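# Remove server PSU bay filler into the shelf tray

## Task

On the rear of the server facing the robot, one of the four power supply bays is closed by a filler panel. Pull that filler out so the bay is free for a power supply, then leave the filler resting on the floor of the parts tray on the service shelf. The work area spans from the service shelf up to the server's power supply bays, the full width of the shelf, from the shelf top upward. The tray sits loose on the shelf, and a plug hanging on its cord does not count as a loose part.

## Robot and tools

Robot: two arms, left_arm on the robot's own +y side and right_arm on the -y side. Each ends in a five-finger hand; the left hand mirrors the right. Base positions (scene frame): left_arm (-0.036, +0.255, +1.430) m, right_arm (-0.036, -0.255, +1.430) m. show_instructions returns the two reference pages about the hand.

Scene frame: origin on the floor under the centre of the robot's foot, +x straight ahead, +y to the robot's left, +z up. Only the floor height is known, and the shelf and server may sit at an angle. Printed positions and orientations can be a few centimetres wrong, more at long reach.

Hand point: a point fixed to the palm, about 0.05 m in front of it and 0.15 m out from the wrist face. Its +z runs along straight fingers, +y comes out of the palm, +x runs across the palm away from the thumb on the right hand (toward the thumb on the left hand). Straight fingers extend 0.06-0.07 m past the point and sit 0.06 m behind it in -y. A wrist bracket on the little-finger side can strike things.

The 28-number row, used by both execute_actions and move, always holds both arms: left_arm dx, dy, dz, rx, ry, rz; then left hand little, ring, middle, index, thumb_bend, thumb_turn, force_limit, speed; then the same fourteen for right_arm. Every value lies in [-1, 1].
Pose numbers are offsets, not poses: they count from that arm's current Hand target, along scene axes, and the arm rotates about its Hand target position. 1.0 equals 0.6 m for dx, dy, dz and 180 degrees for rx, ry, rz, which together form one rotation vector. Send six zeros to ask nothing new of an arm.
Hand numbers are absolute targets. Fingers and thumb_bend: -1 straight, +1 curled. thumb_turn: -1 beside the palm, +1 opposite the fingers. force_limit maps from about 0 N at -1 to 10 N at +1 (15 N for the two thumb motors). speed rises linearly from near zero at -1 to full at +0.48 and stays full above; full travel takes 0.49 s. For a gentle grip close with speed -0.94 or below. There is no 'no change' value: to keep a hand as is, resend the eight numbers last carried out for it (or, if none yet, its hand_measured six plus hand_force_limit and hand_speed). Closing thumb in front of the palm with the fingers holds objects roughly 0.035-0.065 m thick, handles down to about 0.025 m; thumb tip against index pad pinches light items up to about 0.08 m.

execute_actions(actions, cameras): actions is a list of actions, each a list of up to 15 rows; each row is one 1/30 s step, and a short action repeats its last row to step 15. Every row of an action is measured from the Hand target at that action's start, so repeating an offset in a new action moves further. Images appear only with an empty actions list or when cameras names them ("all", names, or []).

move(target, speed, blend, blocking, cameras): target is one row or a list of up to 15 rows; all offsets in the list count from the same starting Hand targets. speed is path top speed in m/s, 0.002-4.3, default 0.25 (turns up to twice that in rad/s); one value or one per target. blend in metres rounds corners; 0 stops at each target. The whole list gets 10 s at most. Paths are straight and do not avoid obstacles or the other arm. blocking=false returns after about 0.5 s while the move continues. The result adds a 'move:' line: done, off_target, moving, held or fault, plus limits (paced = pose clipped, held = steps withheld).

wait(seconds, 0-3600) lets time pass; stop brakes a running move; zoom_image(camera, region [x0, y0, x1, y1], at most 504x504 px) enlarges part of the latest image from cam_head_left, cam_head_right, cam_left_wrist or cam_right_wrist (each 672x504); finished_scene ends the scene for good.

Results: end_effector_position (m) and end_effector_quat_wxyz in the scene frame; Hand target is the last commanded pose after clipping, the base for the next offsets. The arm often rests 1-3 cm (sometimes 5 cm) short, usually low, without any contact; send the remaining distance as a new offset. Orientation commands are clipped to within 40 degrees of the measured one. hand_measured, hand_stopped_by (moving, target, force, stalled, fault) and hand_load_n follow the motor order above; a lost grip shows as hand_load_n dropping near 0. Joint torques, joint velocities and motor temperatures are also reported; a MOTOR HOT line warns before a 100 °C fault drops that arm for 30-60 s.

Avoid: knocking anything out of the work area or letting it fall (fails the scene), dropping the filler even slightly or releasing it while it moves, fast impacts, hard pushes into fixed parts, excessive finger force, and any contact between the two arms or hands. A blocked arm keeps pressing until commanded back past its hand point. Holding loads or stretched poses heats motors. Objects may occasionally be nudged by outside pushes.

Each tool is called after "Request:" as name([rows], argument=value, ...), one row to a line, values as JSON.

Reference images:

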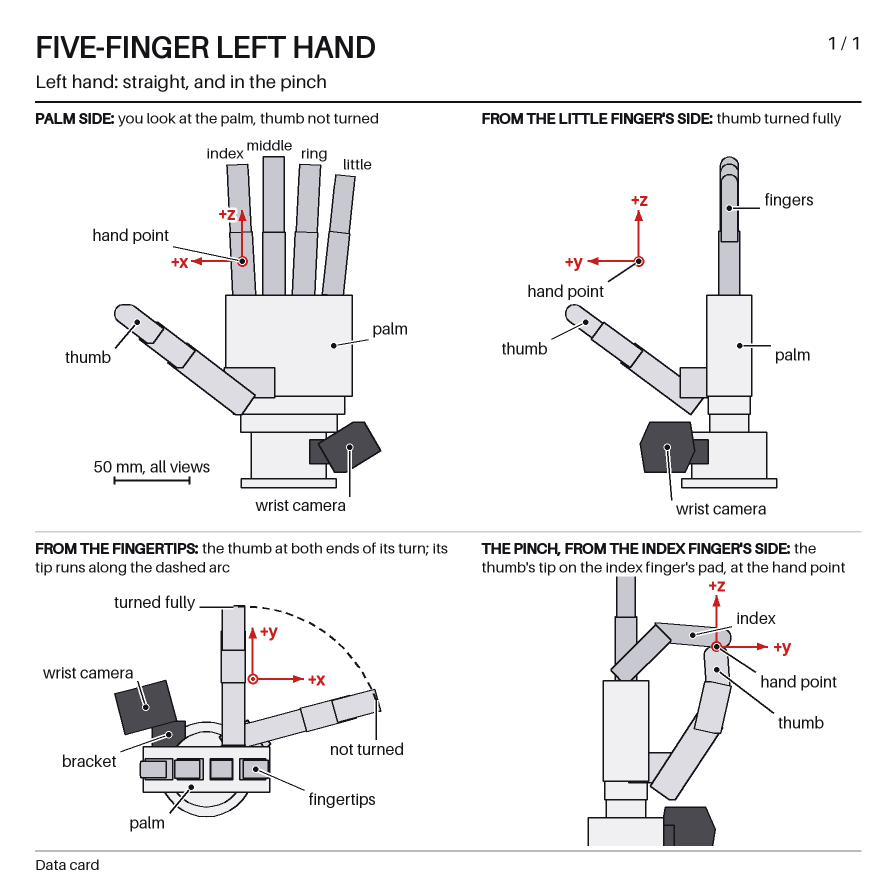

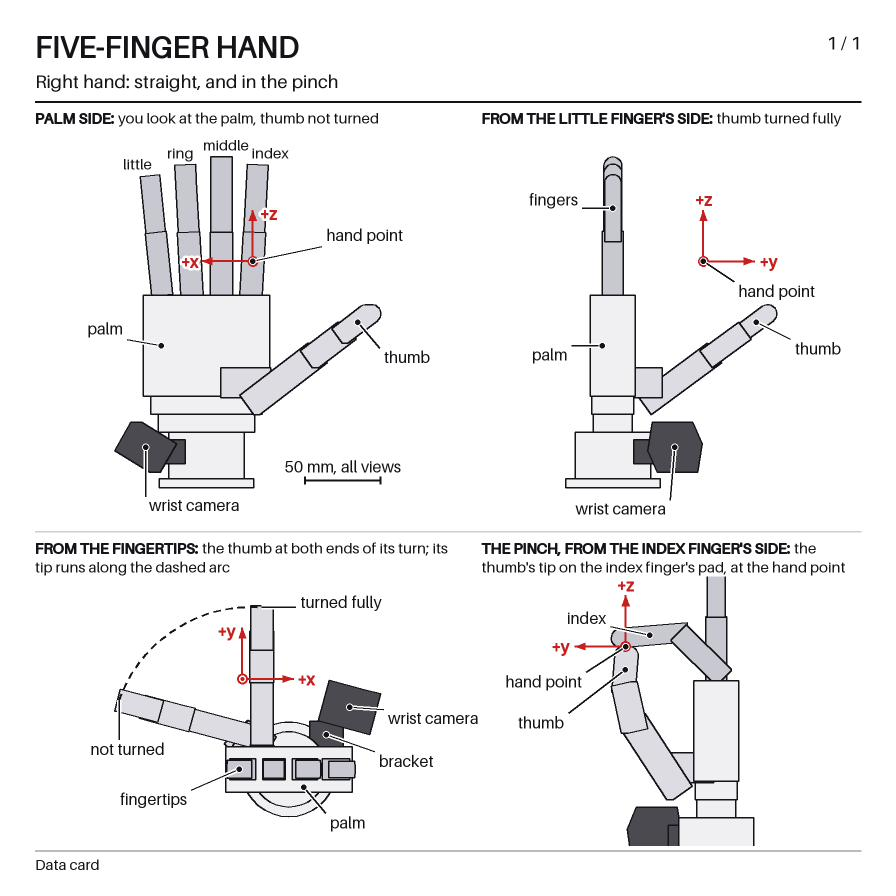

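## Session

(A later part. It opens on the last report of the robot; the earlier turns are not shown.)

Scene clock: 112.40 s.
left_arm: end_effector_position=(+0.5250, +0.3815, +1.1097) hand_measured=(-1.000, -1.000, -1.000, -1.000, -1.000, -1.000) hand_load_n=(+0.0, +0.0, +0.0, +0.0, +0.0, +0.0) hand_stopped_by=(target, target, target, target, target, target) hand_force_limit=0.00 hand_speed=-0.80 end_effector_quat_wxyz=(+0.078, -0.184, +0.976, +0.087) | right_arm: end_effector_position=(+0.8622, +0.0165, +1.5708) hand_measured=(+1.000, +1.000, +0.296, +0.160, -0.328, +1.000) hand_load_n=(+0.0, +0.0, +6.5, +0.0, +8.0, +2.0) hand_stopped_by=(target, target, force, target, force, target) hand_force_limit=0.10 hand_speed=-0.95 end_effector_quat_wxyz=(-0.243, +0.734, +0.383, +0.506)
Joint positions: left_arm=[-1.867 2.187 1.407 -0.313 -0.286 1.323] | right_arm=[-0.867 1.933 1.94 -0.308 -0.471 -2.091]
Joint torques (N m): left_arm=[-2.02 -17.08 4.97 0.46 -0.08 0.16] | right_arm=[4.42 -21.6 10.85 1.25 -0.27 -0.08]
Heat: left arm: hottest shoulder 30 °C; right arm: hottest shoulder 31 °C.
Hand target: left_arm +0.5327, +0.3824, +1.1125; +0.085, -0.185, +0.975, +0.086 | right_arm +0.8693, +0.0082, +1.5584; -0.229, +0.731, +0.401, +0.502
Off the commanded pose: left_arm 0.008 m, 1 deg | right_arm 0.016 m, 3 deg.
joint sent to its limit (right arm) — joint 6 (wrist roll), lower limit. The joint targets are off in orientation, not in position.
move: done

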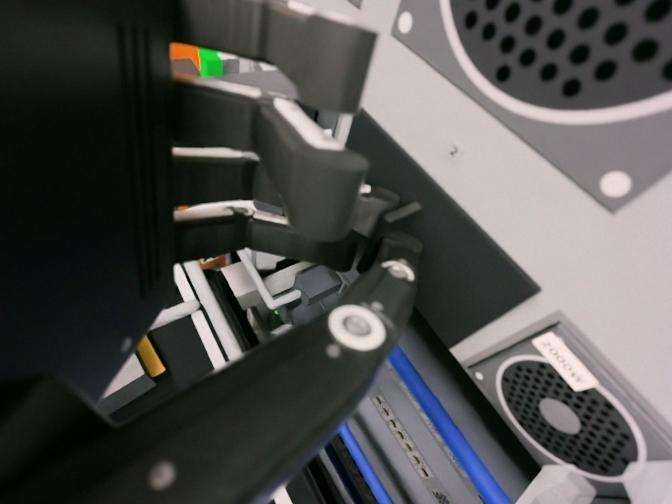

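Request:
move(target=[0,0,0,0,0,0,-1,-1,-1,-1,-1,-1,0,-0.8,-0.03,0.006,0.05,0,0,0,1,1,0.5,0.16,-0.1,1,0.1,-0.95], speed=0.05, cameras=["cam_right_wrist"])

Request:
zoom_image(camera="cam_right_wrist", region=[340, 160, 480, 265])

Scene clock: 113.67 s.
left_arm: end_effector_position=(+0.5250, +0.3815, +1.1097) hand_measured=(-1.000, -1.000, -1.000, -1.000, -1.000, -1.000) hand_load_n=(+0.0, +0.0, +0.0, +0.0, +0.5, +0.0) hand_stopped_by=(target, target, target, target, target, target) hand_force_limit=0.00 hand_speed=-0.80 end_effector_quat_wxyz=(+0.078, -0.184, +0.976, +0.087) | right_arm: end_effector_position=(+0.8592, +0.0157, +1.5706) hand_measured=(+1.000, +1.000, +0.296, +0.160, -0.328, +1.000) hand_load_n=(+0.0, +0.0, +8.5, +0.0, +7.0, +2.5) hand_stopped_by=(target, target, force, target, force, target) hand_force_limit=0.10 hand_speed=-0.95 end_effector_quat_wxyz=(-0.237, +0.736, +0.383, +0.504)
Joint positions: left_arm=[-1.867 2.187 1.407 -0.313 -0.286 1.323] | right_arm=[-0.864 1.924 1.926 -0.308 -0.455 -2.096]
Joint torques (N m): left_arm=[-2.08 -17.26 4.97 0.46 -0.08 0.15] | right_arm=[5.83 -26.23 8.55 0.35 -0.09 -0.03]
Heat: left arm: hottest shoulder 30 °C; right arm: hottest shoulder 31 °C.
Hand target: left_arm +0.5327, +0.3824, +1.1125; +0.085, -0.185, +0.975, +0.086 | right_arm +0.8513, +0.0119, +1.5886; -0.229, +0.731, +0.401, +0.502
Off the commanded pose: left_arm 0.008 m, 1 deg | right_arm 0.020 m, 2 deg.
joint sent to its limit (right arm) — joint 6 (wrist roll), lower limit. The joint targets still meet the commanded pose.
move: off_target (right_arm)

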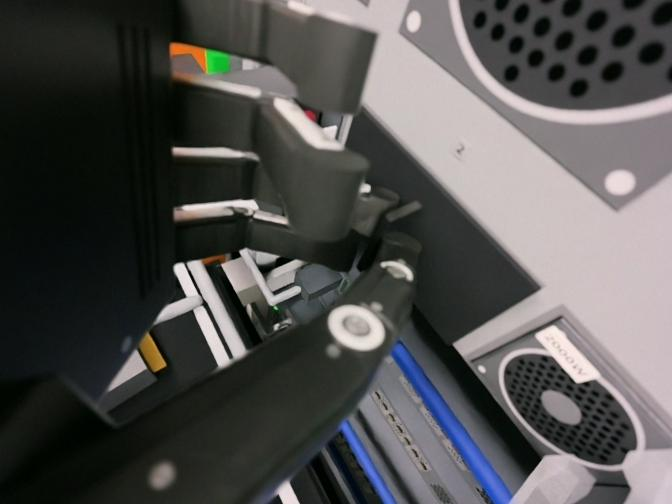

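Scaled by 3.600 from the camera's image (finer frame: 960x720).

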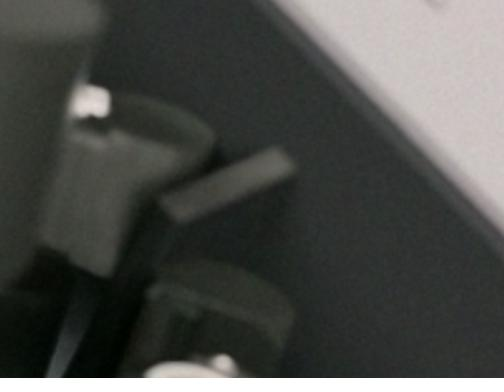

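Request:
move(target=[0,0,0,0,0,0,-1,-1,-1,-1,-1,-1,0,-0.8,-0.04,0,0.01,0,0,0,1,1,0.5,0.16,-0.1,1,0.1,-0.95], speed=0.05, cameras=["cam_head_left","cam_right_wrist"])

Scene clock: 115.37 s.
left_arm: end_effector_position=(+0.5250, +0.3815, +1.1097) hand_measured=(-1.000, -1.000, -1.000, -1.000, -1.000, -1.000) hand_load_n=(+0.0, +0.0, +0.0, +0.0, +0.0, +0.0) hand_stopped_by=(target, target, target, target, target, target) hand_force_limit=0.00 hand_speed=-0.80 end_effector_quat_wxyz=(+0.078, -0.184, +0.976, +0.087) | right_arm: end_effector_position=(+0.8297, +0.0076, +1.5650) hand_measured=(+1.000, +1.000, +0.298, +0.160, -0.326, +1.000) hand_load_n=(+0.0, +0.0, +0.5, +0.0, +0.0, +0.5) hand_stopped_by=(target, target, force, target, force, target) hand_force_limit=0.10 hand_speed=-0.95 end_effector_quat_wxyz=(-0.237, +0.748, +0.384, +0.486)
Joint positions: left_arm=[-1.867 2.187 1.407 -0.313 -0.286 1.323] | right_arm=[-0.86 1.852 1.813 -0.309 -0.438 -2.097]
Joint torques (N m): left_arm=[-2.02 -17.2 4.94 0.46 -0.09 0.16] | right_arm=[6.65 -25.41 9.44 1.54 -0.25 0.01]
Heat: left arm: hottest shoulder 30 °C; right arm: hottest shoulder 31 °C.
Hand target: left_arm +0.5327, +0.3824, +1.1125; +0.085, -0.185, +0.975, +0.086 | right_arm +0.8273, +0.0118, +1.5944; -0.229, +0.731, +0.401, +0.502
Off the commanded pose: left_arm 0.008 m, 1 deg | right_arm 0.030 m, 3 deg.
joint sent to its limit (right arm) — joint 6 (wrist roll), lower limit. The joint targets still meet the commanded pose.
move: off_target (right_arm)

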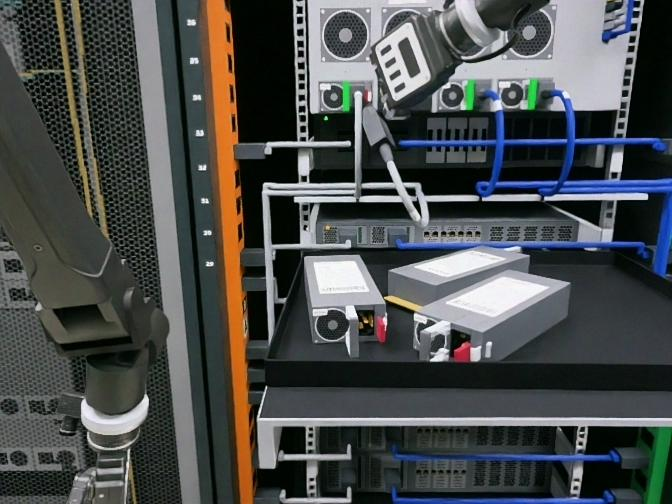

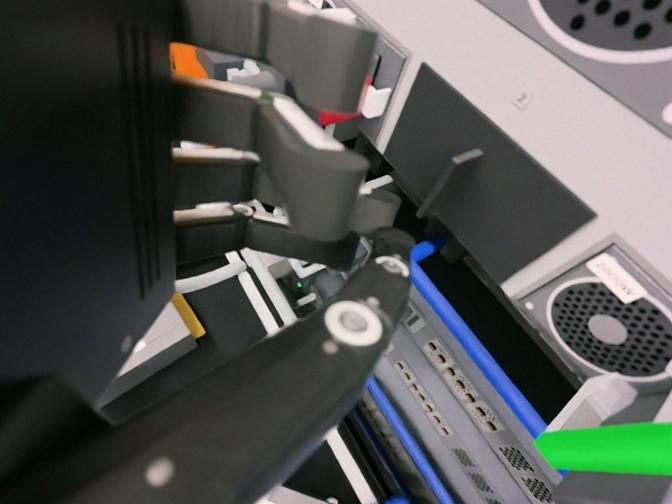

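Request:
zoom_image(camera="cam_right_wrist", region=[320, 40, 620, 320])

Request:
zoom_image(camera="cam_head_left", region=[310, 60, 480, 200])

Scaled by 1.680 from the camera's image (finer frame: 960x720).

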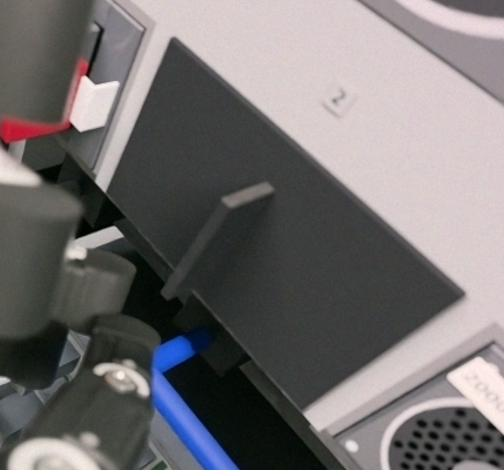

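Scaled by 2.965 from the camera's image (finer frame: 960x720).

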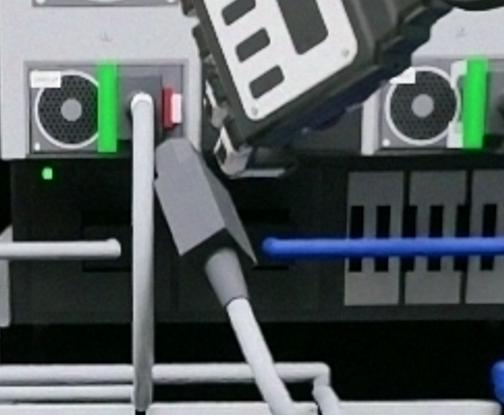

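Request:
move(target=[0,0,0,0,0,0,-1,-1,-1,-1,-1,-1,0,-0.8,0,0.01,0.06,0,0,0,1,1,0.28,0.16,-0.55,1,0.1,-0.8], speed=0.05, cameras=["cam_right_wrist"])

Scene clock: 117.20 s.
left_arm: end_effector_position=(+0.5250, +0.3815, +1.1097) hand_measured=(-1.000, -1.000, -1.000, -1.000, -1.000, -1.000) hand_load_n=(+0.0, +0.0, +0.0, +0.0, +0.0, +0.0) hand_stopped_by=(target, target, target, target, target, target) hand_force_limit=0.00 hand_speed=-0.80 end_effector_quat_wxyz=(+0.078, -0.184, +0.976, +0.087) | right_arm: end_effector_position=(+0.8171, +0.0172, +1.5759) hand_measured=(+1.000, +1.000, +0.280, +0.160, -0.550, +1.000) hand_load_n=(+0.0, +0.0, +0.0, +0.0, +0.0, +0.5) hand_stopped_by=(target, target, target, target, target, target) hand_force_limit=0.10 hand_speed=-0.80 end_effector_quat_wxyz=(-0.239, +0.753, +0.389, +0.473)
Joint positions: left_arm=[-1.867 2.187 1.407 -0.313 -0.286 1.323] | right_arm=[-0.836 1.829 1.813 -0.361 -0.418 -2.097]
Joint torques (N m): left_arm=[-1.96 -17.2 4.96 0.46 -0.08 0.15] | right_arm=[6.36 -24.88 13.85 0.76 -0.25 0.01]
Heat: left arm: hottest shoulder 30 °C; right arm: hottest shoulder 31 °C.
Hand target: left_arm +0.5327, +0.3824, +1.1125; +0.085, -0.185, +0.975, +0.086 | right_arm +0.8272, +0.0179, +1.6304; -0.229, +0.731, +0.401, +0.502
Off the commanded pose: left_arm 0.008 m, 1 deg | right_arm 0.055 m, 5 deg.
joint sent to its limit (right arm) — joint 6 (wrist roll), lower limit. The joint targets still meet the commanded pose.
move: off_target (right_arm)

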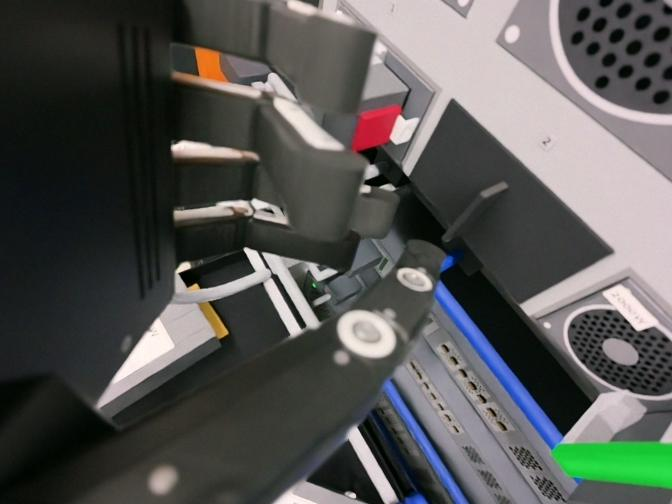

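Request:
move(target=[0,0,0,0,0,0,-1,-1,-1,-1,-1,-1,0,-0.8,0.045,0.006,-0.005,0,0,0,1,1,0.28,0.28,-0.55,1,0.1,-0.8], speed=0.05, cameras=["cam_right_wrist"])

Scene clock: 118.60 s.
left_arm: end_effector_position=(+0.5250, +0.3815, +1.1097) hand_measured=(-1.000, -1.000, -1.000, -1.000, -1.000, -1.000) hand_load_n=(+0.0, +0.0, +0.0, +0.0, +0.0, +0.0) hand_stopped_by=(target, target, target, target, target, target) hand_force_limit=0.00 hand_speed=-0.80 end_effector_quat_wxyz=(+0.078, -0.184, +0.976, +0.087) | right_arm: end_effector_position=(+0.8396, +0.0197, +1.6014) hand_measured=(+1.000, +1.000, +0.280, +0.280, -0.550, +1.000) hand_load_n=(+0.0, +0.0, +0.0, +0.0, +0.0, +0.0) hand_stopped_by=(target, target, target, target, target, target) hand_force_limit=0.10 hand_speed=-0.80 end_effector_quat_wxyz=(-0.238, +0.746, +0.389, +0.485)
Joint positions: left_arm=[-1.867 2.187 1.407 -0.313 -0.286 1.323] | right_arm=[-0.836 1.865 1.927 -0.41 -0.423 -2.097]
Joint torques (N m): left_arm=[-1.9 -17.2 4.96 0.47 -0.08 0.15] | right_arm=[6.01 -21.77 15.24 0.79 -0.37 -0.02]
Heat: left arm: hottest shoulder 30 °C; right arm: hottest shoulder 32 °C.
Hand target: left_arm +0.5327, +0.3824, +1.1125; +0.085, -0.185, +0.975, +0.086 | right_arm +0.8542, +0.0215, +1.6275; -0.229, +0.731, +0.401, +0.502
Off the commanded pose: left_arm 0.008 m, 1 deg | right_arm 0.030 m, 3 deg.
joint sent to its limit (right arm) — joint 6 (wrist roll), lower limit. The joint targets still meet the commanded pose.
move: off_target (right_arm)

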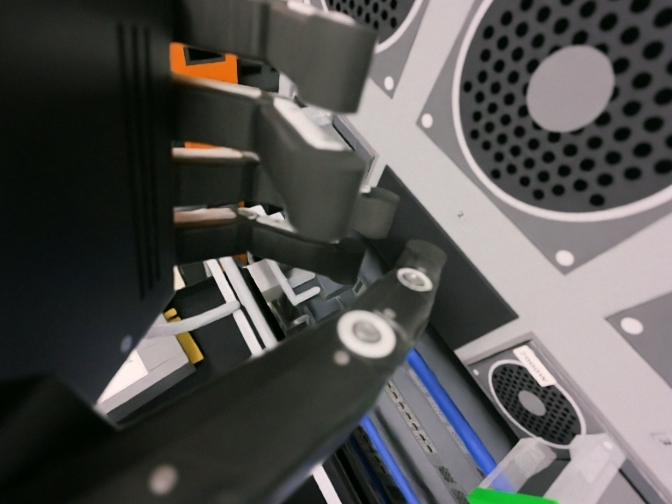

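Request:
move(target=[0,0,0,0,0,0,-1,-1,-1,-1,-1,-1,0,-0.8,0.035,0.0,-0.01,0,0,0,1,1,0.28,0.16,-0.55,1,0.1,-0.8], speed=0.05, cameras=["cam_right_wrist"])

Scene clock: 120.60 s.
left_arm: end_effector_position=(+0.5250, +0.3815, +1.1097) hand_measured=(-1.000, -1.000, -1.000, -1.000, -1.000, -1.000) hand_load_n=(+0.0, +0.0, +0.0, +0.0, +0.0, +0.0) hand_stopped_by=(target, target, target, target, target, target) hand_force_limit=0.00 hand_speed=-0.80 end_effector_quat_wxyz=(+0.078, -0.184, +0.976, +0.087) | right_arm: end_effector_position=(+0.8557, +0.0288, +1.5958) hand_measured=(+1.000, +1.000, +0.280, +0.160, -0.550, +1.000) hand_load_n=(+0.0, +0.0, +0.0, +0.0, +0.0, +0.5) hand_stopped_by=(target, target, target, target, target, target) hand_force_limit=0.10 hand_speed=-0.80 end_effector_quat_wxyz=(-0.242, +0.745, +0.390, +0.484)
Joint positions: left_arm=[-1.867 2.187 1.407 -0.313 -0.286 1.323] | right_arm=[-0.836 1.926 2.016 -0.442 -0.433 -2.097]
Joint torques (N m): left_arm=[-2.02 -17.14 4.97 0.44 -0.08 0.15] | right_arm=[4.78 -21.36 15.91 0.73 -0.37 0.01]
Heat: left arm: hottest shoulder 30 °C; right arm: hottest shoulder 32 °C.
Hand target: left_arm +0.5327, +0.3824, +1.1125; +0.085, -0.185, +0.975, +0.086 | right_arm +0.8752, +0.0215, +1.6215; -0.229, +0.731, +0.401, +0.502
Off the commanded pose: left_arm 0.008 m, 1 deg | right_arm 0.033 m, 3 deg.
joint sent to its limit (right arm) — joint 6 (wrist roll), lower limit. The joint targets still meet the commanded pose.
move: off_target (right_arm)

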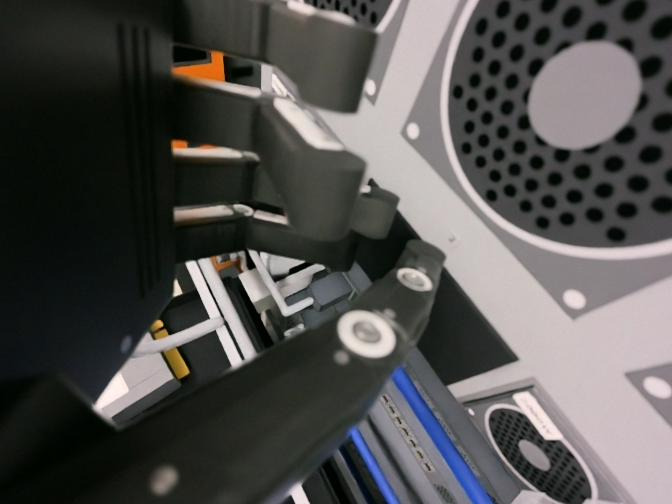

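Request:
move(target=[0,0,0,0,0,0,-1,-1,-1,-1,-1,-1,0,-0.8,0.005,-0.02,0.0,0,0,0,1,1,0.28,0.16,-0.55,1,0.1,-0.8], speed=0.05, cameras=["cam_right_wrist"])

Scene clock: 121.70 s.
left_arm: end_effector_position=(+0.5250, +0.3815, +1.1097) hand_measured=(-1.000, -1.000, -1.000, -1.000, -1.000, -1.000) hand_load_n=(+0.0, +0.0, +0.0, +0.0, +0.0, +0.0) hand_stopped_by=(target, target, target, target, target, target) hand_force_limit=0.00 hand_speed=-0.80 end_effector_quat_wxyz=(+0.078, -0.184, +0.976, +0.087) | right_arm: end_effector_position=(+0.8601, +0.0151, +1.5921) hand_measured=(+1.000, +1.000, +0.280, +0.160, -0.550, +1.000) hand_load_n=(+0.0, +0.0, +0.0, +0.0, +0.0, +0.0) hand_stopped_by=(target, target, target, target, target, target) hand_force_limit=0.10 hand_speed=-0.80 end_effector_quat_wxyz=(-0.243, +0.747, +0.387, +0.484)
Joint positions: left_arm=[-1.867 2.187 1.407 -0.313 -0.286 1.323] | right_arm=[-0.857 1.926 2.016 -0.444 -0.449 -2.097]
Joint torques (N m): left_arm=[-2.08 -17.08 4.97 0.44 -0.08 0.16] | right_arm=[5.95 -22.65 15.84 0.68 -0.4 -0.01]
Heat: left arm: hottest shoulder 30 °C; right arm: hottest shoulder 32 °C.
Hand target: left_arm +0.5327, +0.3824, +1.1125; +0.085, -0.185, +0.975, +0.086 | right_arm +0.8782, +0.0096, +1.6215; -0.229, +0.731, +0.401, +0.502
Off the commanded pose: left_arm 0.008 m, 1 deg | right_arm 0.035 m, 4 deg.
joint sent to its limit (right arm) — joint 6 (wrist roll), lower limit. The joint targets still meet the commanded pose.
move: off_target (right_arm)

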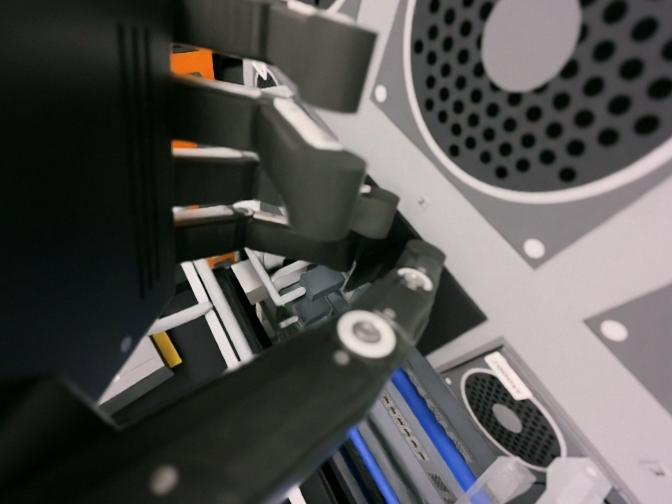

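Request:
zoom_image(camera="cam_right_wrist", region=[340, 150, 480, 280])

Scaled by 3.600 from the camera's image (finer frame: 960x720).

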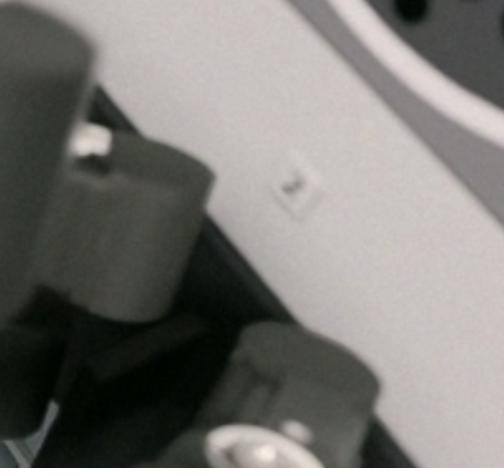

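Request:
move(target=[0,0,0,0,0,0,-1,-1,-1,-1,-1,-1,0,-0.8,-0.005,0.008,-0.06,0,0,0,1,1,0.28,0.16,-0.55,1,0.1,-0.8], speed=0.05, cameras=["cam_right_wrist"])

Request:
zoom_image(camera="cam_right_wrist", region=[340, 150, 480, 280])

Scene clock: 123.00 s.
left_arm: end_effector_position=(+0.5250, +0.3815, +1.1097) hand_measured=(-1.000, -1.000, -1.000, -1.000, -1.000, -1.000) hand_load_n=(+0.0, +0.0, +0.0, +0.0, -0.5, +0.0) hand_stopped_by=(target, target, target, target, target, target) hand_force_limit=0.00 hand_speed=-0.80 end_effector_quat_wxyz=(+0.078, -0.184, +0.976, +0.087) | right_arm: end_effector_position=(+0.8649, +0.0172, +1.5956) hand_measured=(+1.000, +1.000, +0.280, +0.160, -0.550, +1.000) hand_load_n=(+0.0, +0.0, -1.0, +0.0, +0.0, +0.0) hand_stopped_by=(target, target, target, target, target, target) hand_force_limit=0.10 hand_speed=-0.80 end_effector_quat_wxyz=(-0.242, +0.739, +0.386, +0.496)
Joint positions: left_arm=[-1.867 2.187 1.407 -0.313 -0.286 1.323] | right_arm=[-0.857 1.931 2.016 -0.411 -0.455 -2.097]
Joint torques (N m): left_arm=[-1.96 -17.14 4.97 0.44 -0.08 0.15] | right_arm=[5.13 -21.36 10.84 2.29 -0.33 -0.01]
Heat: left arm: hottest shoulder 30 °C; right arm: hottest shoulder 32 °C.
Hand target: left_arm +0.5327, +0.3824, +1.1125; +0.085, -0.185, +0.975, +0.086 | right_arm +0.8752, +0.0143, +1.5854; -0.229, +0.731, +0.401, +0.502
Off the commanded pose: left_arm 0.008 m, 1 deg | right_arm 0.015 m, 3 deg.
joint sent to its limit (right arm) — joint 6 (wrist roll), lower limit. The joint targets still meet the commanded pose.
move: off_target (right_arm)

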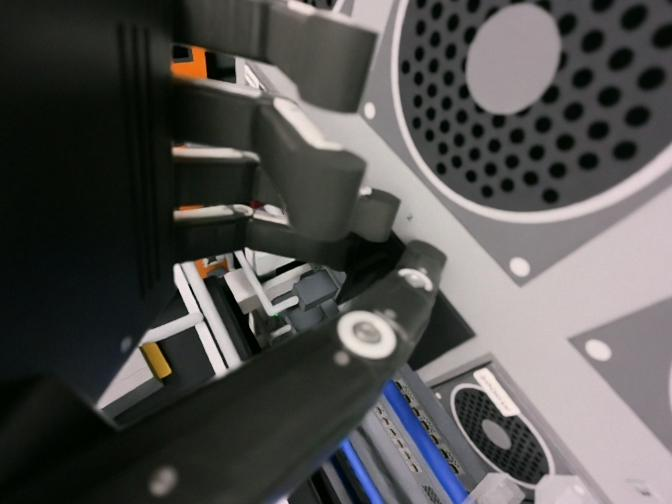

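Scaled by 3.600 from the camera's image (finer frame: 960x720).

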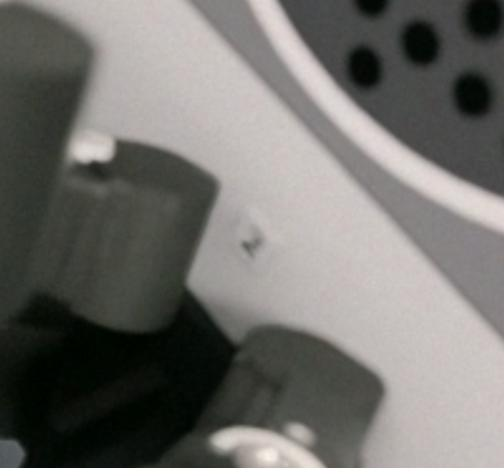

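Request:
move(target=[0,0,0,0,0,0,-1,-1,-1,-1,-1,-1,0,-0.8,-0.01,0.0,-0.025,0,0,0,1,1,0.28,0.16,-0.55,1,0.1,-0.8], speed=0.05, cameras=["cam_right_wrist"])

Request:
zoom_image(camera="cam_right_wrist", region=[340, 150, 480, 280])

Scene clock: 124.10 s.
left_arm: end_effector_position=(+0.5250, +0.3815, +1.1097) hand_measured=(-1.000, -1.000, -1.000, -1.000, -1.000, -1.000) hand_load_n=(+0.0, +0.0, +0.0, +0.0, +0.0, +0.0) hand_stopped_by=(target, target, target, target, target, target) hand_force_limit=0.00 hand_speed=-0.80 end_effector_quat_wxyz=(+0.078, -0.184, +0.976, +0.087) | right_arm: end_effector_position=(+0.8646, +0.0195, +1.5917) hand_measured=(+1.000, +1.000, +0.280, +0.160, -0.550, +1.000) hand_load_n=(+0.0, +0.0, +0.0, +0.0, +1.0, -2.0) hand_stopped_by=(target, target, target, target, target, target) hand_force_limit=0.10 hand_speed=-0.80 end_effector_quat_wxyz=(-0.241, +0.732, +0.386, +0.507)
Joint positions: left_arm=[-1.867 2.187 1.407 -0.313 -0.286 1.323] | right_arm=[-0.857 1.928 1.981 -0.353 -0.462 -2.096]
Joint torques (N m): left_arm=[-2.02 -17.2 4.97 0.46 -0.09 0.16] | right_arm=[4.72 -21.3 9.39 1.74 -0.2 -0.01]
Heat: left arm: hottest shoulder 30 °C; right arm: hottest shoulder 32 °C.
Hand target: left_arm +0.5327, +0.3824, +1.1125; +0.085, -0.185, +0.975, +0.086 | right_arm +0.8692, +0.0144, +1.5703; -0.229, +0.731, +0.401, +0.502
Off the commanded pose: left_arm 0.008 m, 1 deg | right_arm 0.022 m, 2 deg.
joint sent to its limit (right arm) — joint 6 (wrist roll), lower limit. The joint targets still meet the commanded pose.
move: off_target (right_arm)

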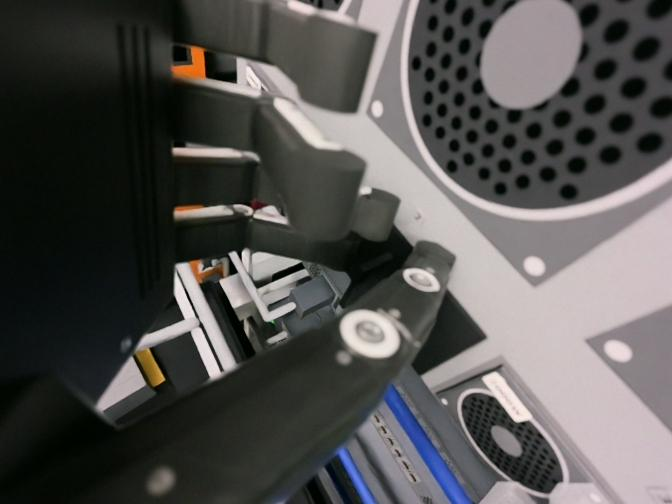

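Scaled by 3.600 from the camera's image (finer frame: 960x720).

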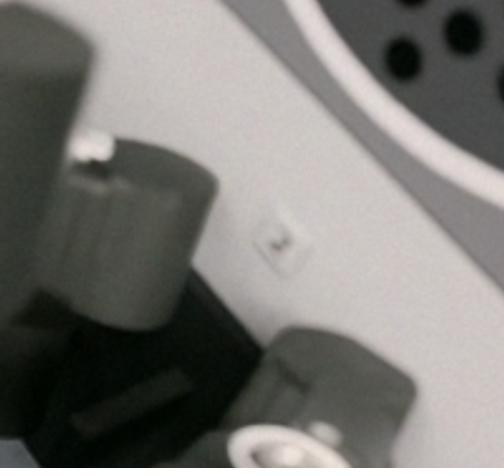

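Request:
move(target=[0,0,0,0,0,0,-1,-1,-1,-1,-1,-1,0,-0.8,-0.003,0.0,-0.015,0,0,0,1,1,0.28,0.16,-0.43,1,0.1,-0.8], speed=0.05, cameras=["cam_right_wrist"])

Request:
zoom_image(camera="cam_right_wrist", region=[340, 150, 480, 280])

Scene clock: 125.20 s.
left_arm: end_effector_position=(+0.5250, +0.3815, +1.1097) hand_measured=(-1.000, -1.000, -1.000, -1.000, -1.000, -1.000) hand_load_n=(+0.0, +0.0, +0.0, +0.0, +0.0, +0.0) hand_stopped_by=(target, target, target, target, target, target) hand_force_limit=0.00 hand_speed=-0.80 end_effector_quat_wxyz=(+0.078, -0.184, +0.976, +0.087) | right_arm: end_effector_position=(+0.8635, +0.0201, +1.5846) hand_measured=(+1.000, +1.000, +0.280, +0.160, -0.430, +1.000) hand_load_n=(+0.0, +0.0, -1.0, +0.0, +0.0, +0.0) hand_stopped_by=(target, target, target, target, target, target) hand_force_limit=0.10 hand_speed=-0.80 end_effector_quat_wxyz=(-0.240, +0.730, +0.385, +0.510)
Joint positions: left_arm=[-1.867 2.187 1.407 -0.313 -0.286 1.323] | right_arm=[-0.858 1.928 1.958 -0.322 -0.462 -2.096]
Joint torques (N m): left_arm=[-2.02 -17.14 4.97 0.47 -0.08 0.15] | right_arm=[4.72 -21.25 9.65 1.57 -0.3 -0.01]
Heat: left arm: hottest shoulder 30 °C; right arm: hottest shoulder 32 °C.
Hand target: left_arm +0.5327, +0.3824, +1.1125; +0.085, -0.185, +0.975, +0.086 | right_arm +0.8674, +0.0142, +1.5615; -0.229, +0.731, +0.401, +0.502
Off the commanded pose: left_arm 0.008 m, 1 deg | right_arm 0.024 m, 2 deg.
joint sent to its limit (right arm) — joint 6 (wrist roll), lower limit. The joint targets still meet the commanded pose.
move: off_target (right_arm)

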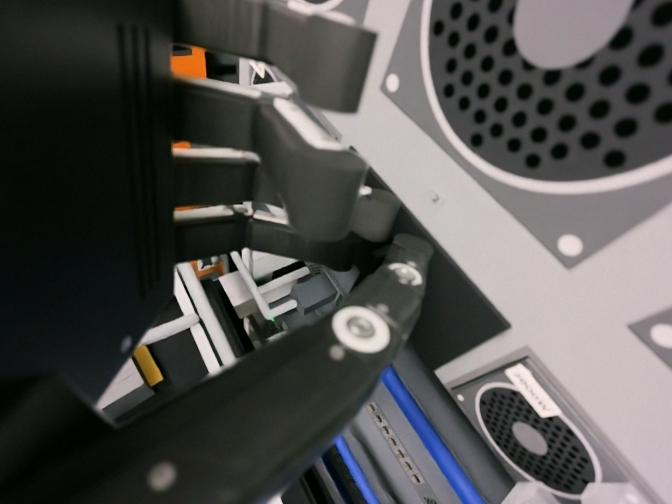

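Scaled by 3.600 from the camera's image (finer frame: 960x720).

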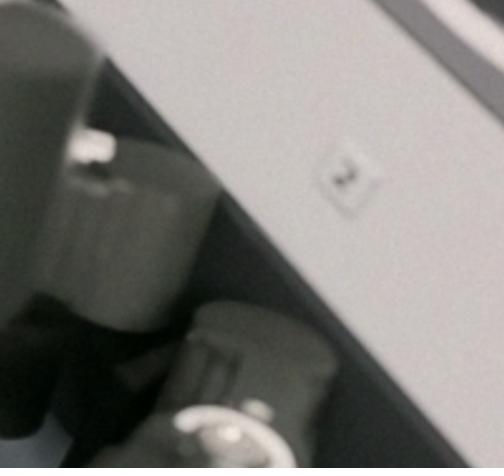

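Request:
move(target=[0,0,0,0,0,0,-1,-1,-1,-1,-1,-1,0,-0.8,0.002,0.0,-0.015,0,0,0,1,1,0.28,0.16,-0.43,1,0.1,-0.8], speed=0.05, cameras=["cam_right_wrist"])

Request:
zoom_image(camera="cam_right_wrist", region=[340, 150, 480, 280])

Scene clock: 126.27 s.
left_arm: end_effector_position=(+0.5250, +0.3815, +1.1097) hand_measured=(-1.000, -1.000, -1.000, -1.000, -1.000, -1.000) hand_load_n=(+0.0, +0.0, +0.0, +0.0, +0.0, +0.0) hand_stopped_by=(target, target, target, target, target, target) hand_force_limit=0.00 hand_speed=-0.80 end_effector_quat_wxyz=(+0.078, -0.184, +0.976, +0.087) | right_arm: end_effector_position=(+0.8641, +0.0206, +1.5840) hand_measured=(+1.000, +1.000, +0.280, +0.160, -0.430, +1.000) hand_load_n=(+0.0, +0.0, -3.0, +0.0, +0.0, +0.0) hand_stopped_by=(target, target, target, target, target, target) hand_force_limit=0.10 hand_speed=-0.80 end_effector_quat_wxyz=(-0.241, +0.727, +0.385, +0.514)
Joint positions: left_arm=[-1.867 2.187 1.407 -0.313 -0.286 1.323] | right_arm=[-0.859 1.928 1.951 -0.306 -0.467 -2.096]
Joint torques (N m): left_arm=[-1.96 -17.14 4.97 0.43 -0.09 0.15] | right_arm=[4.6 -20.25 9.52 1.62 -0.24 -0.02]
Heat: left arm: hottest shoulder 30 °C; right arm: hottest shoulder 32 °C.
Hand target: left_arm +0.5327, +0.3824, +1.1125; +0.085, -0.185, +0.975, +0.086 | right_arm +0.8687, +0.0142, +1.5526; -0.229, +0.731, +0.401, +0.502
Off the commanded pose: left_arm 0.008 m, 1 deg | right_arm 0.032 m, 3 deg.
joint sent to its limit (right arm) — joint 6 (wrist roll), lower limit. The joint targets still meet the commanded pose.
move: off_target (right_arm)

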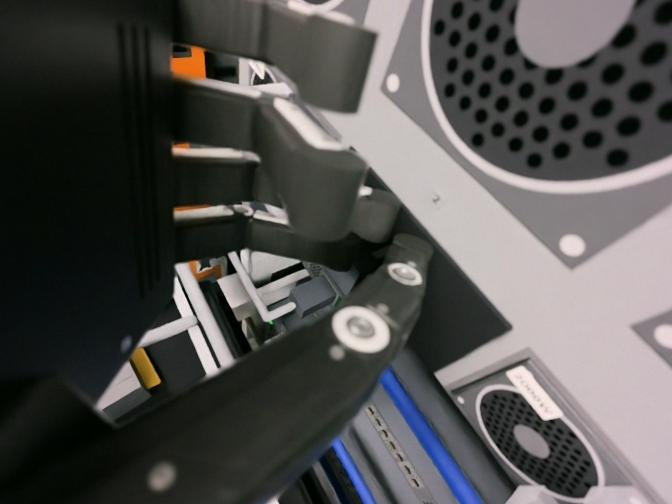

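Scaled by 3.600 from the camera's image (finer frame: 960x720).

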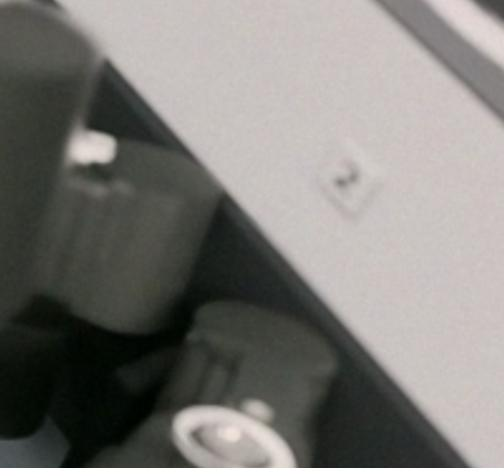

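Request:
move(target=[0,0,0,0,0,0,-1,-1,-1,-1,-1,-1,0,-0.8,-0.012,-0.005,-0.005,0,0,0,1,1,0.28,0.16,-0.43,1,0.1,-0.8], speed=0.05, cameras=["cam_right_wrist"])

Request:
zoom_image(camera="cam_right_wrist", region=[340, 150, 480, 280])

Scene clock: 127.37 s.
left_arm: end_effector_position=(+0.5250, +0.3815, +1.1097) hand_measured=(-1.000, -1.000, -1.000, -1.000, -1.000, -1.000) hand_load_n=(+0.0, +0.0, +0.0, +0.0, +0.0, +0.0) hand_stopped_by=(target, target, target, target, target, target) hand_force_limit=0.00 hand_speed=-0.80 end_effector_quat_wxyz=(+0.078, -0.184, +0.976, +0.087) | right_arm: end_effector_position=(+0.8580, +0.0173, +1.5622) hand_measured=(+1.000, +1.000, +0.280, +0.160, -0.430, +1.000) hand_load_n=(+0.0, +0.0, +0.0, +0.0, +0.0, +0.0) hand_stopped_by=(target, target, target, target, target, target) hand_force_limit=0.10 hand_speed=-0.80 end_effector_quat_wxyz=(-0.241, +0.734, +0.384, +0.506)
Joint positions: left_arm=[-1.867 2.187 1.407 -0.313 -0.286 1.323] | right_arm=[-0.867 1.929 1.91 -0.284 -0.468 -2.096]
Joint torques (N m): left_arm=[-1.96 -17.14 4.96 0.44 -0.08 0.15] | right_arm=[5.07 -22.18 9.69 1.61 -0.24 -0.02]
Heat: left arm: hottest shoulder 30 °C; right arm: hottest shoulder 32 °C.
Hand target: left_arm +0.5327, +0.3824, +1.1125; +0.085, -0.185, +0.975, +0.086 | right_arm +0.8614, +0.0114, +1.5496; -0.229, +0.731, +0.401, +0.502
Off the commanded pose: left_arm 0.008 m, 1 deg | right_arm 0.014 m, 2 deg.
joint sent to its limit (right arm) — joint 6 (wrist roll), lower limit. The joint targets still meet the commanded pose.
move: off_target (right_arm)

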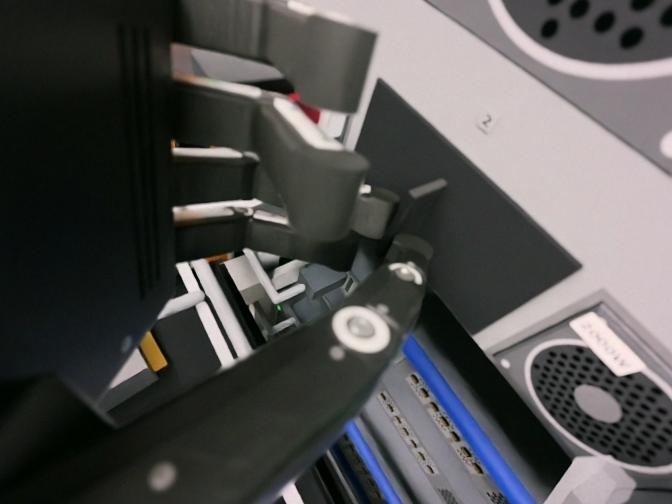

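Scaled by 3.600 from the camera's image (finer frame: 960x720).

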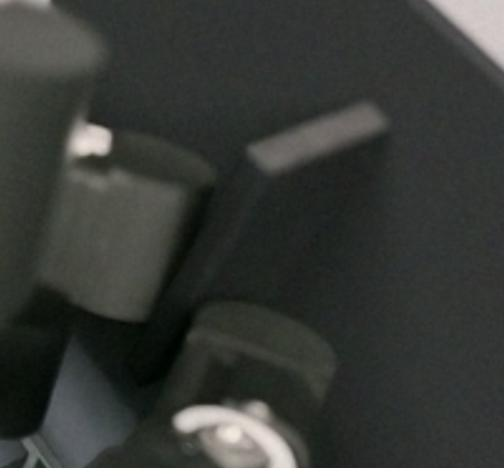

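Request:
move(target=[0,0,0,0,0,0,-1,-1,-1,-1,-1,-1,0,-0.8,0.012,0.002,0.035,0,0,0,1,1,0.28,0.16,-0.43,1,0.1,-0.8], speed=0.05, cameras=["cam_right_wrist"])

Request:
zoom_image(camera="cam_right_wrist", region=[340, 150, 480, 280])

Scene clock: 128.50 s.
left_arm: end_effector_position=(+0.5250, +0.3815, +1.1097) hand_measured=(-1.000, -1.000, -1.000, -1.000, -1.000, -1.000) hand_load_n=(+0.0, +0.0, +0.0, +0.0, +0.0, +0.0) hand_stopped_by=(target, target, target, target, target, target) hand_force_limit=0.00 hand_speed=-0.80 end_effector_quat_wxyz=(+0.078, -0.184, +0.976, +0.087) | right_arm: end_effector_position=(+0.8536, +0.0163, +1.5548) hand_measured=(+1.000, +1.000, +0.280, +0.160, -0.430, +1.000) hand_load_n=(+0.0, +0.0, +0.0, +0.0, +0.0, +0.0) hand_stopped_by=(target, target, target, target, target, target) hand_force_limit=0.10 hand_speed=-0.80 end_effector_quat_wxyz=(-0.243, +0.742, +0.385, +0.492)
Joint positions: left_arm=[-1.867 2.187 1.407 -0.313 -0.286 1.323] | right_arm=[-0.867 1.929 1.91 -0.315 -0.462 -2.096]
Joint torques (N m): left_arm=[-2.02 -17.14 4.96 0.47 -0.08 0.15] | right_arm=[5.42 -22.12 14.5 0.76 -0.24 -0.03]
Heat: left arm: hottest shoulder 30 °C; right arm: hottest shoulder 32 °C.
Hand target: left_arm +0.5327, +0.3824, +1.1125; +0.085, -0.185, +0.975, +0.086 | right_arm +0.8686, +0.0126, +1.5706; -0.229, +0.731, +0.401, +0.502
Off the commanded pose: left_arm 0.008 m, 1 deg | right_arm 0.022 m, 3 deg.
joint sent to its limit (right arm) — joint 6 (wrist roll), lower limit. The joint targets still meet the commanded pose.
move: off_target (right_arm)

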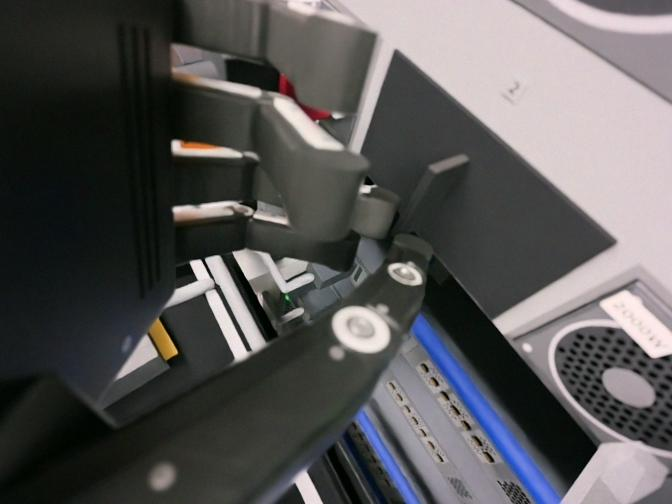

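Scaled by 3.600 from the camera's image (finer frame: 960x720).

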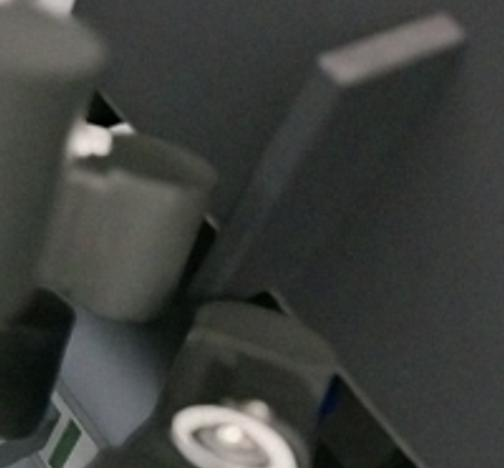

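Request:
move(target=[0,0,0,0,0,0,-1,-1,-1,-1,-1,-1,0,-0.8,-0.01,0.0,0.08,0,0,0,1,1,0.28,0.16,-0.43,1,0.1,-0.8], speed=0.05)

Request:
wait(seconds=0.1, cameras=["cam_right_wrist"])

Request:
zoom_image(camera="cam_right_wrist", region=[340, 150, 480, 280])

Scene clock: 130.53 s.
left_arm: end_effector_position=(+0.5250, +0.3815, +1.1097) hand_measured=(-1.000, -1.000, -1.000, -1.000, -1.000, -1.000) hand_load_n=(+0.0, +0.0, +0.0, +0.0, +0.0, +0.0) hand_stopped_by=(target, target, target, target, target, target) hand_force_limit=0.00 hand_speed=-0.80 end_effector_quat_wxyz=(+0.078, -0.184, +0.976, +0.087) | right_arm: end_effector_position=(+0.8458, +0.0103, +1.5529) hand_measured=(+1.000, +1.000, +0.280, +0.160, -0.430, +1.000) hand_load_n=(+0.0, +0.0, +0.0, +0.0, +0.0, +0.5) hand_stopped_by=(target, target, target, target, target, target) hand_force_limit=0.10 hand_speed=-0.80 end_effector_quat_wxyz=(-0.242, +0.759, +0.384, +0.467)
Joint positions: left_arm=[-1.867 2.187 1.407 -0.313 -0.286 1.323] | right_arm=[-0.867 1.919 1.925 -0.399 -0.443 -2.096]
Joint torques (N m): left_arm=[-1.96 -17.03 4.96 0.44 -0.08 0.15] | right_arm=[6.71 -25.52 15.35 0.8 -0.27 -0.01]
Heat: left arm: hottest shoulder 30 °C; right arm: hottest shoulder 32 °C.
Hand target: left_arm +0.5327, +0.3824, +1.1125; +0.085, -0.185, +0.975, +0.086 | right_arm +0.8626, +0.0126, +1.6185; -0.229, +0.731, +0.401, +0.502
Off the commanded pose: left_arm 0.008 m, 1 deg | right_arm 0.068 m, 6 deg.
joint sent to its limit (right arm) — joint 6 (wrist roll), lower limit. The joint targets are off in position, not in orientation.
move: off_target (right_arm)

Scene clock: 130.63 s.
left_arm: end_effector_position=(+0.5250, +0.3815, +1.1097) hand_measured=(-1.000, -1.000, -1.000, -1.000, -1.000, -1.000) hand_load_n=(+0.0, +0.0, +0.0, +0.0, +0.0, +0.0) hand_stopped_by=(target, target, target, target, target, target) hand_force_limit=0.00 hand_speed=-0.80 end_effector_quat_wxyz=(+0.078, -0.184, +0.976, +0.087) | right_arm: end_effector_position=(+0.8458, +0.0103, +1.5529) hand_measured=(+1.000, +1.000, +0.280, +0.160, -0.430, +1.000) hand_load_n=(+0.0, +0.0, +0.0, +0.0, +0.0, +0.0) hand_stopped_by=(target, target, target, target, target, target) hand_force_limit=0.10 hand_speed=-0.80 end_effector_quat_wxyz=(-0.242, +0.759, +0.384, +0.467)
Joint positions: left_arm=[-1.867 2.187 1.407 -0.313 -0.286 1.323] | right_arm=[-0.867 1.919 1.925 -0.399 -0.443 -2.096]
Joint torques (N m): left_arm=[-2.08 -17.14 4.97 0.44 -0.09 0.15] | right_arm=[6.65 -25.99 15.42 0.77 -0.27 -0.03]
Heat: left arm: hottest shoulder 30 °C; right arm: hottest shoulder 32 °C.
Hand target: left_arm +0.5327, +0.3824, +1.1125; +0.085, -0.185, +0.975, +0.086 | right_arm +0.8626, +0.0126, +1.6185; -0.229, +0.731, +0.401, +0.502
Off the commanded pose: left_arm 0.008 m, 1 deg | right_arm 0.068 m, 6 deg.
wait: 0.10 s; no rest

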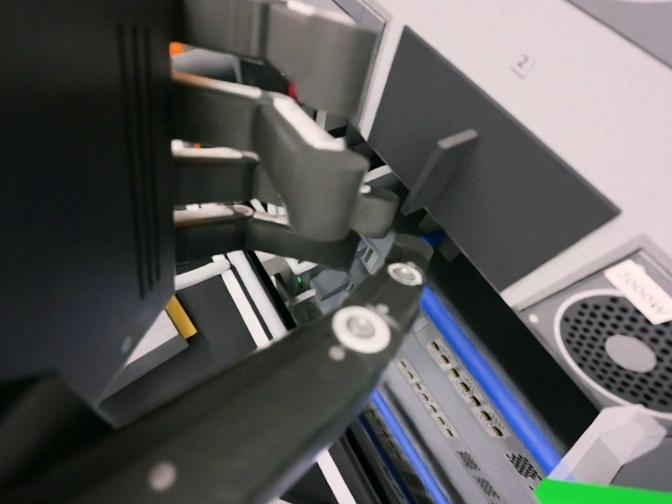

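Scaled by 3.600 from the camera's image (finer frame: 960x720).

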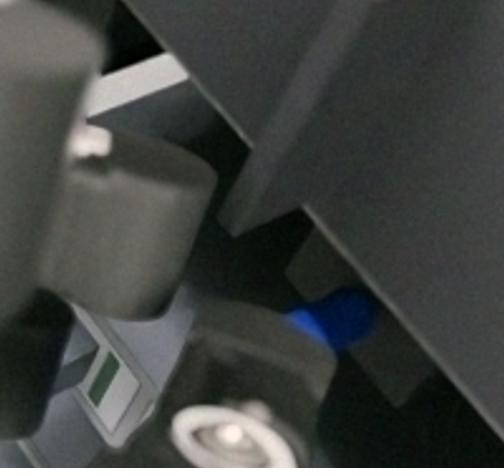

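Request:
move(target=[0,0,0,0,0,0,-1,-1,-1,-1,-1,-1,0,-0.8,0.02,0.005,0.01,0,0,0,1,1,0.28,0.16,-0.5,1,0.1,-0.8], speed=0.05, cameras=["cam_right_wrist"])

Request:
zoom_image(camera="cam_right_wrist", region=[340, 150, 480, 280])

Scene clock: 132.00 s.
left_arm: end_effector_position=(+0.5250, +0.3815, +1.1097) hand_measured=(-1.000, -1.000, -1.000, -1.000, -1.000, -1.000) hand_load_n=(+0.0, +0.0, +0.0, +0.5, +0.0, +0.5) hand_stopped_by=(target, target, target, target, target, target) hand_force_limit=0.00 hand_speed=-0.80 end_effector_quat_wxyz=(+0.078, -0.184, +0.976, +0.087) | right_arm: end_effector_position=(+0.8589, +0.0147, +1.5960) hand_measured=(+1.000, +1.000, +0.280, +0.160, -0.500, +1.000) hand_load_n=(+0.0, +0.0, +0.0, +0.0, +0.0, +0.0) hand_stopped_by=(target, target, target, target, target, target) hand_force_limit=0.10 hand_speed=-0.80 end_effector_quat_wxyz=(-0.241, +0.747, +0.386, +0.485)
Joint positions: left_arm=[-1.867 2.187 1.407 -0.313 -0.286 1.323] | right_arm=[-0.855 1.919 2.013 -0.445 -0.443 -2.096]
Joint torques (N m): left_arm=[-1.96 -17.14 4.97 0.44 -0.08 0.15] | right_arm=[5.89 -22.36 15.76 0.72 -0.27 -0.02]
Heat: left arm: hottest shoulder 30 °C; right arm: hottest shoulder 32 °C.
Hand target: left_arm +0.5327, +0.3824, +1.1125; +0.085, -0.185, +0.975, +0.086 | right_arm +0.8746, +0.0156, +1.6245; -0.229, +0.731, +0.401, +0.502
Off the commanded pose: left_arm 0.008 m, 1 deg | right_arm 0.033 m, 3 deg.
joint sent to its limit (right arm) — joint 6 (wrist roll), lower limit. The joint targets still meet the commanded pose.
move: off_target (right_arm)

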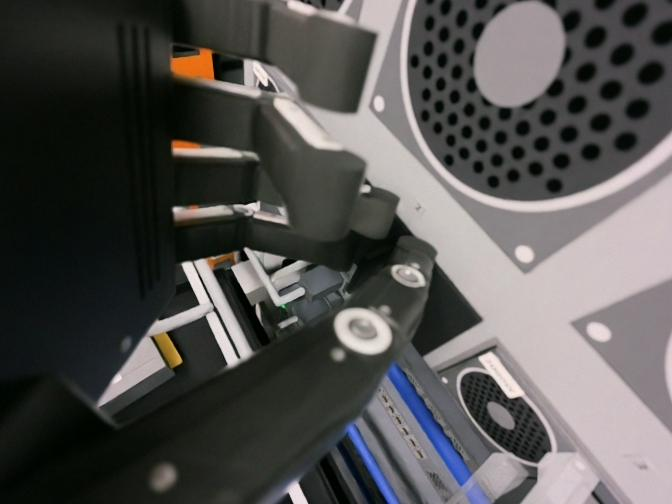

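Scaled by 3.600 from the camera's image (finer frame: 960x720).

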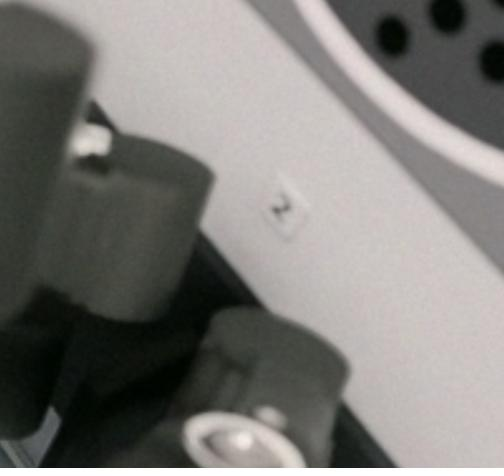

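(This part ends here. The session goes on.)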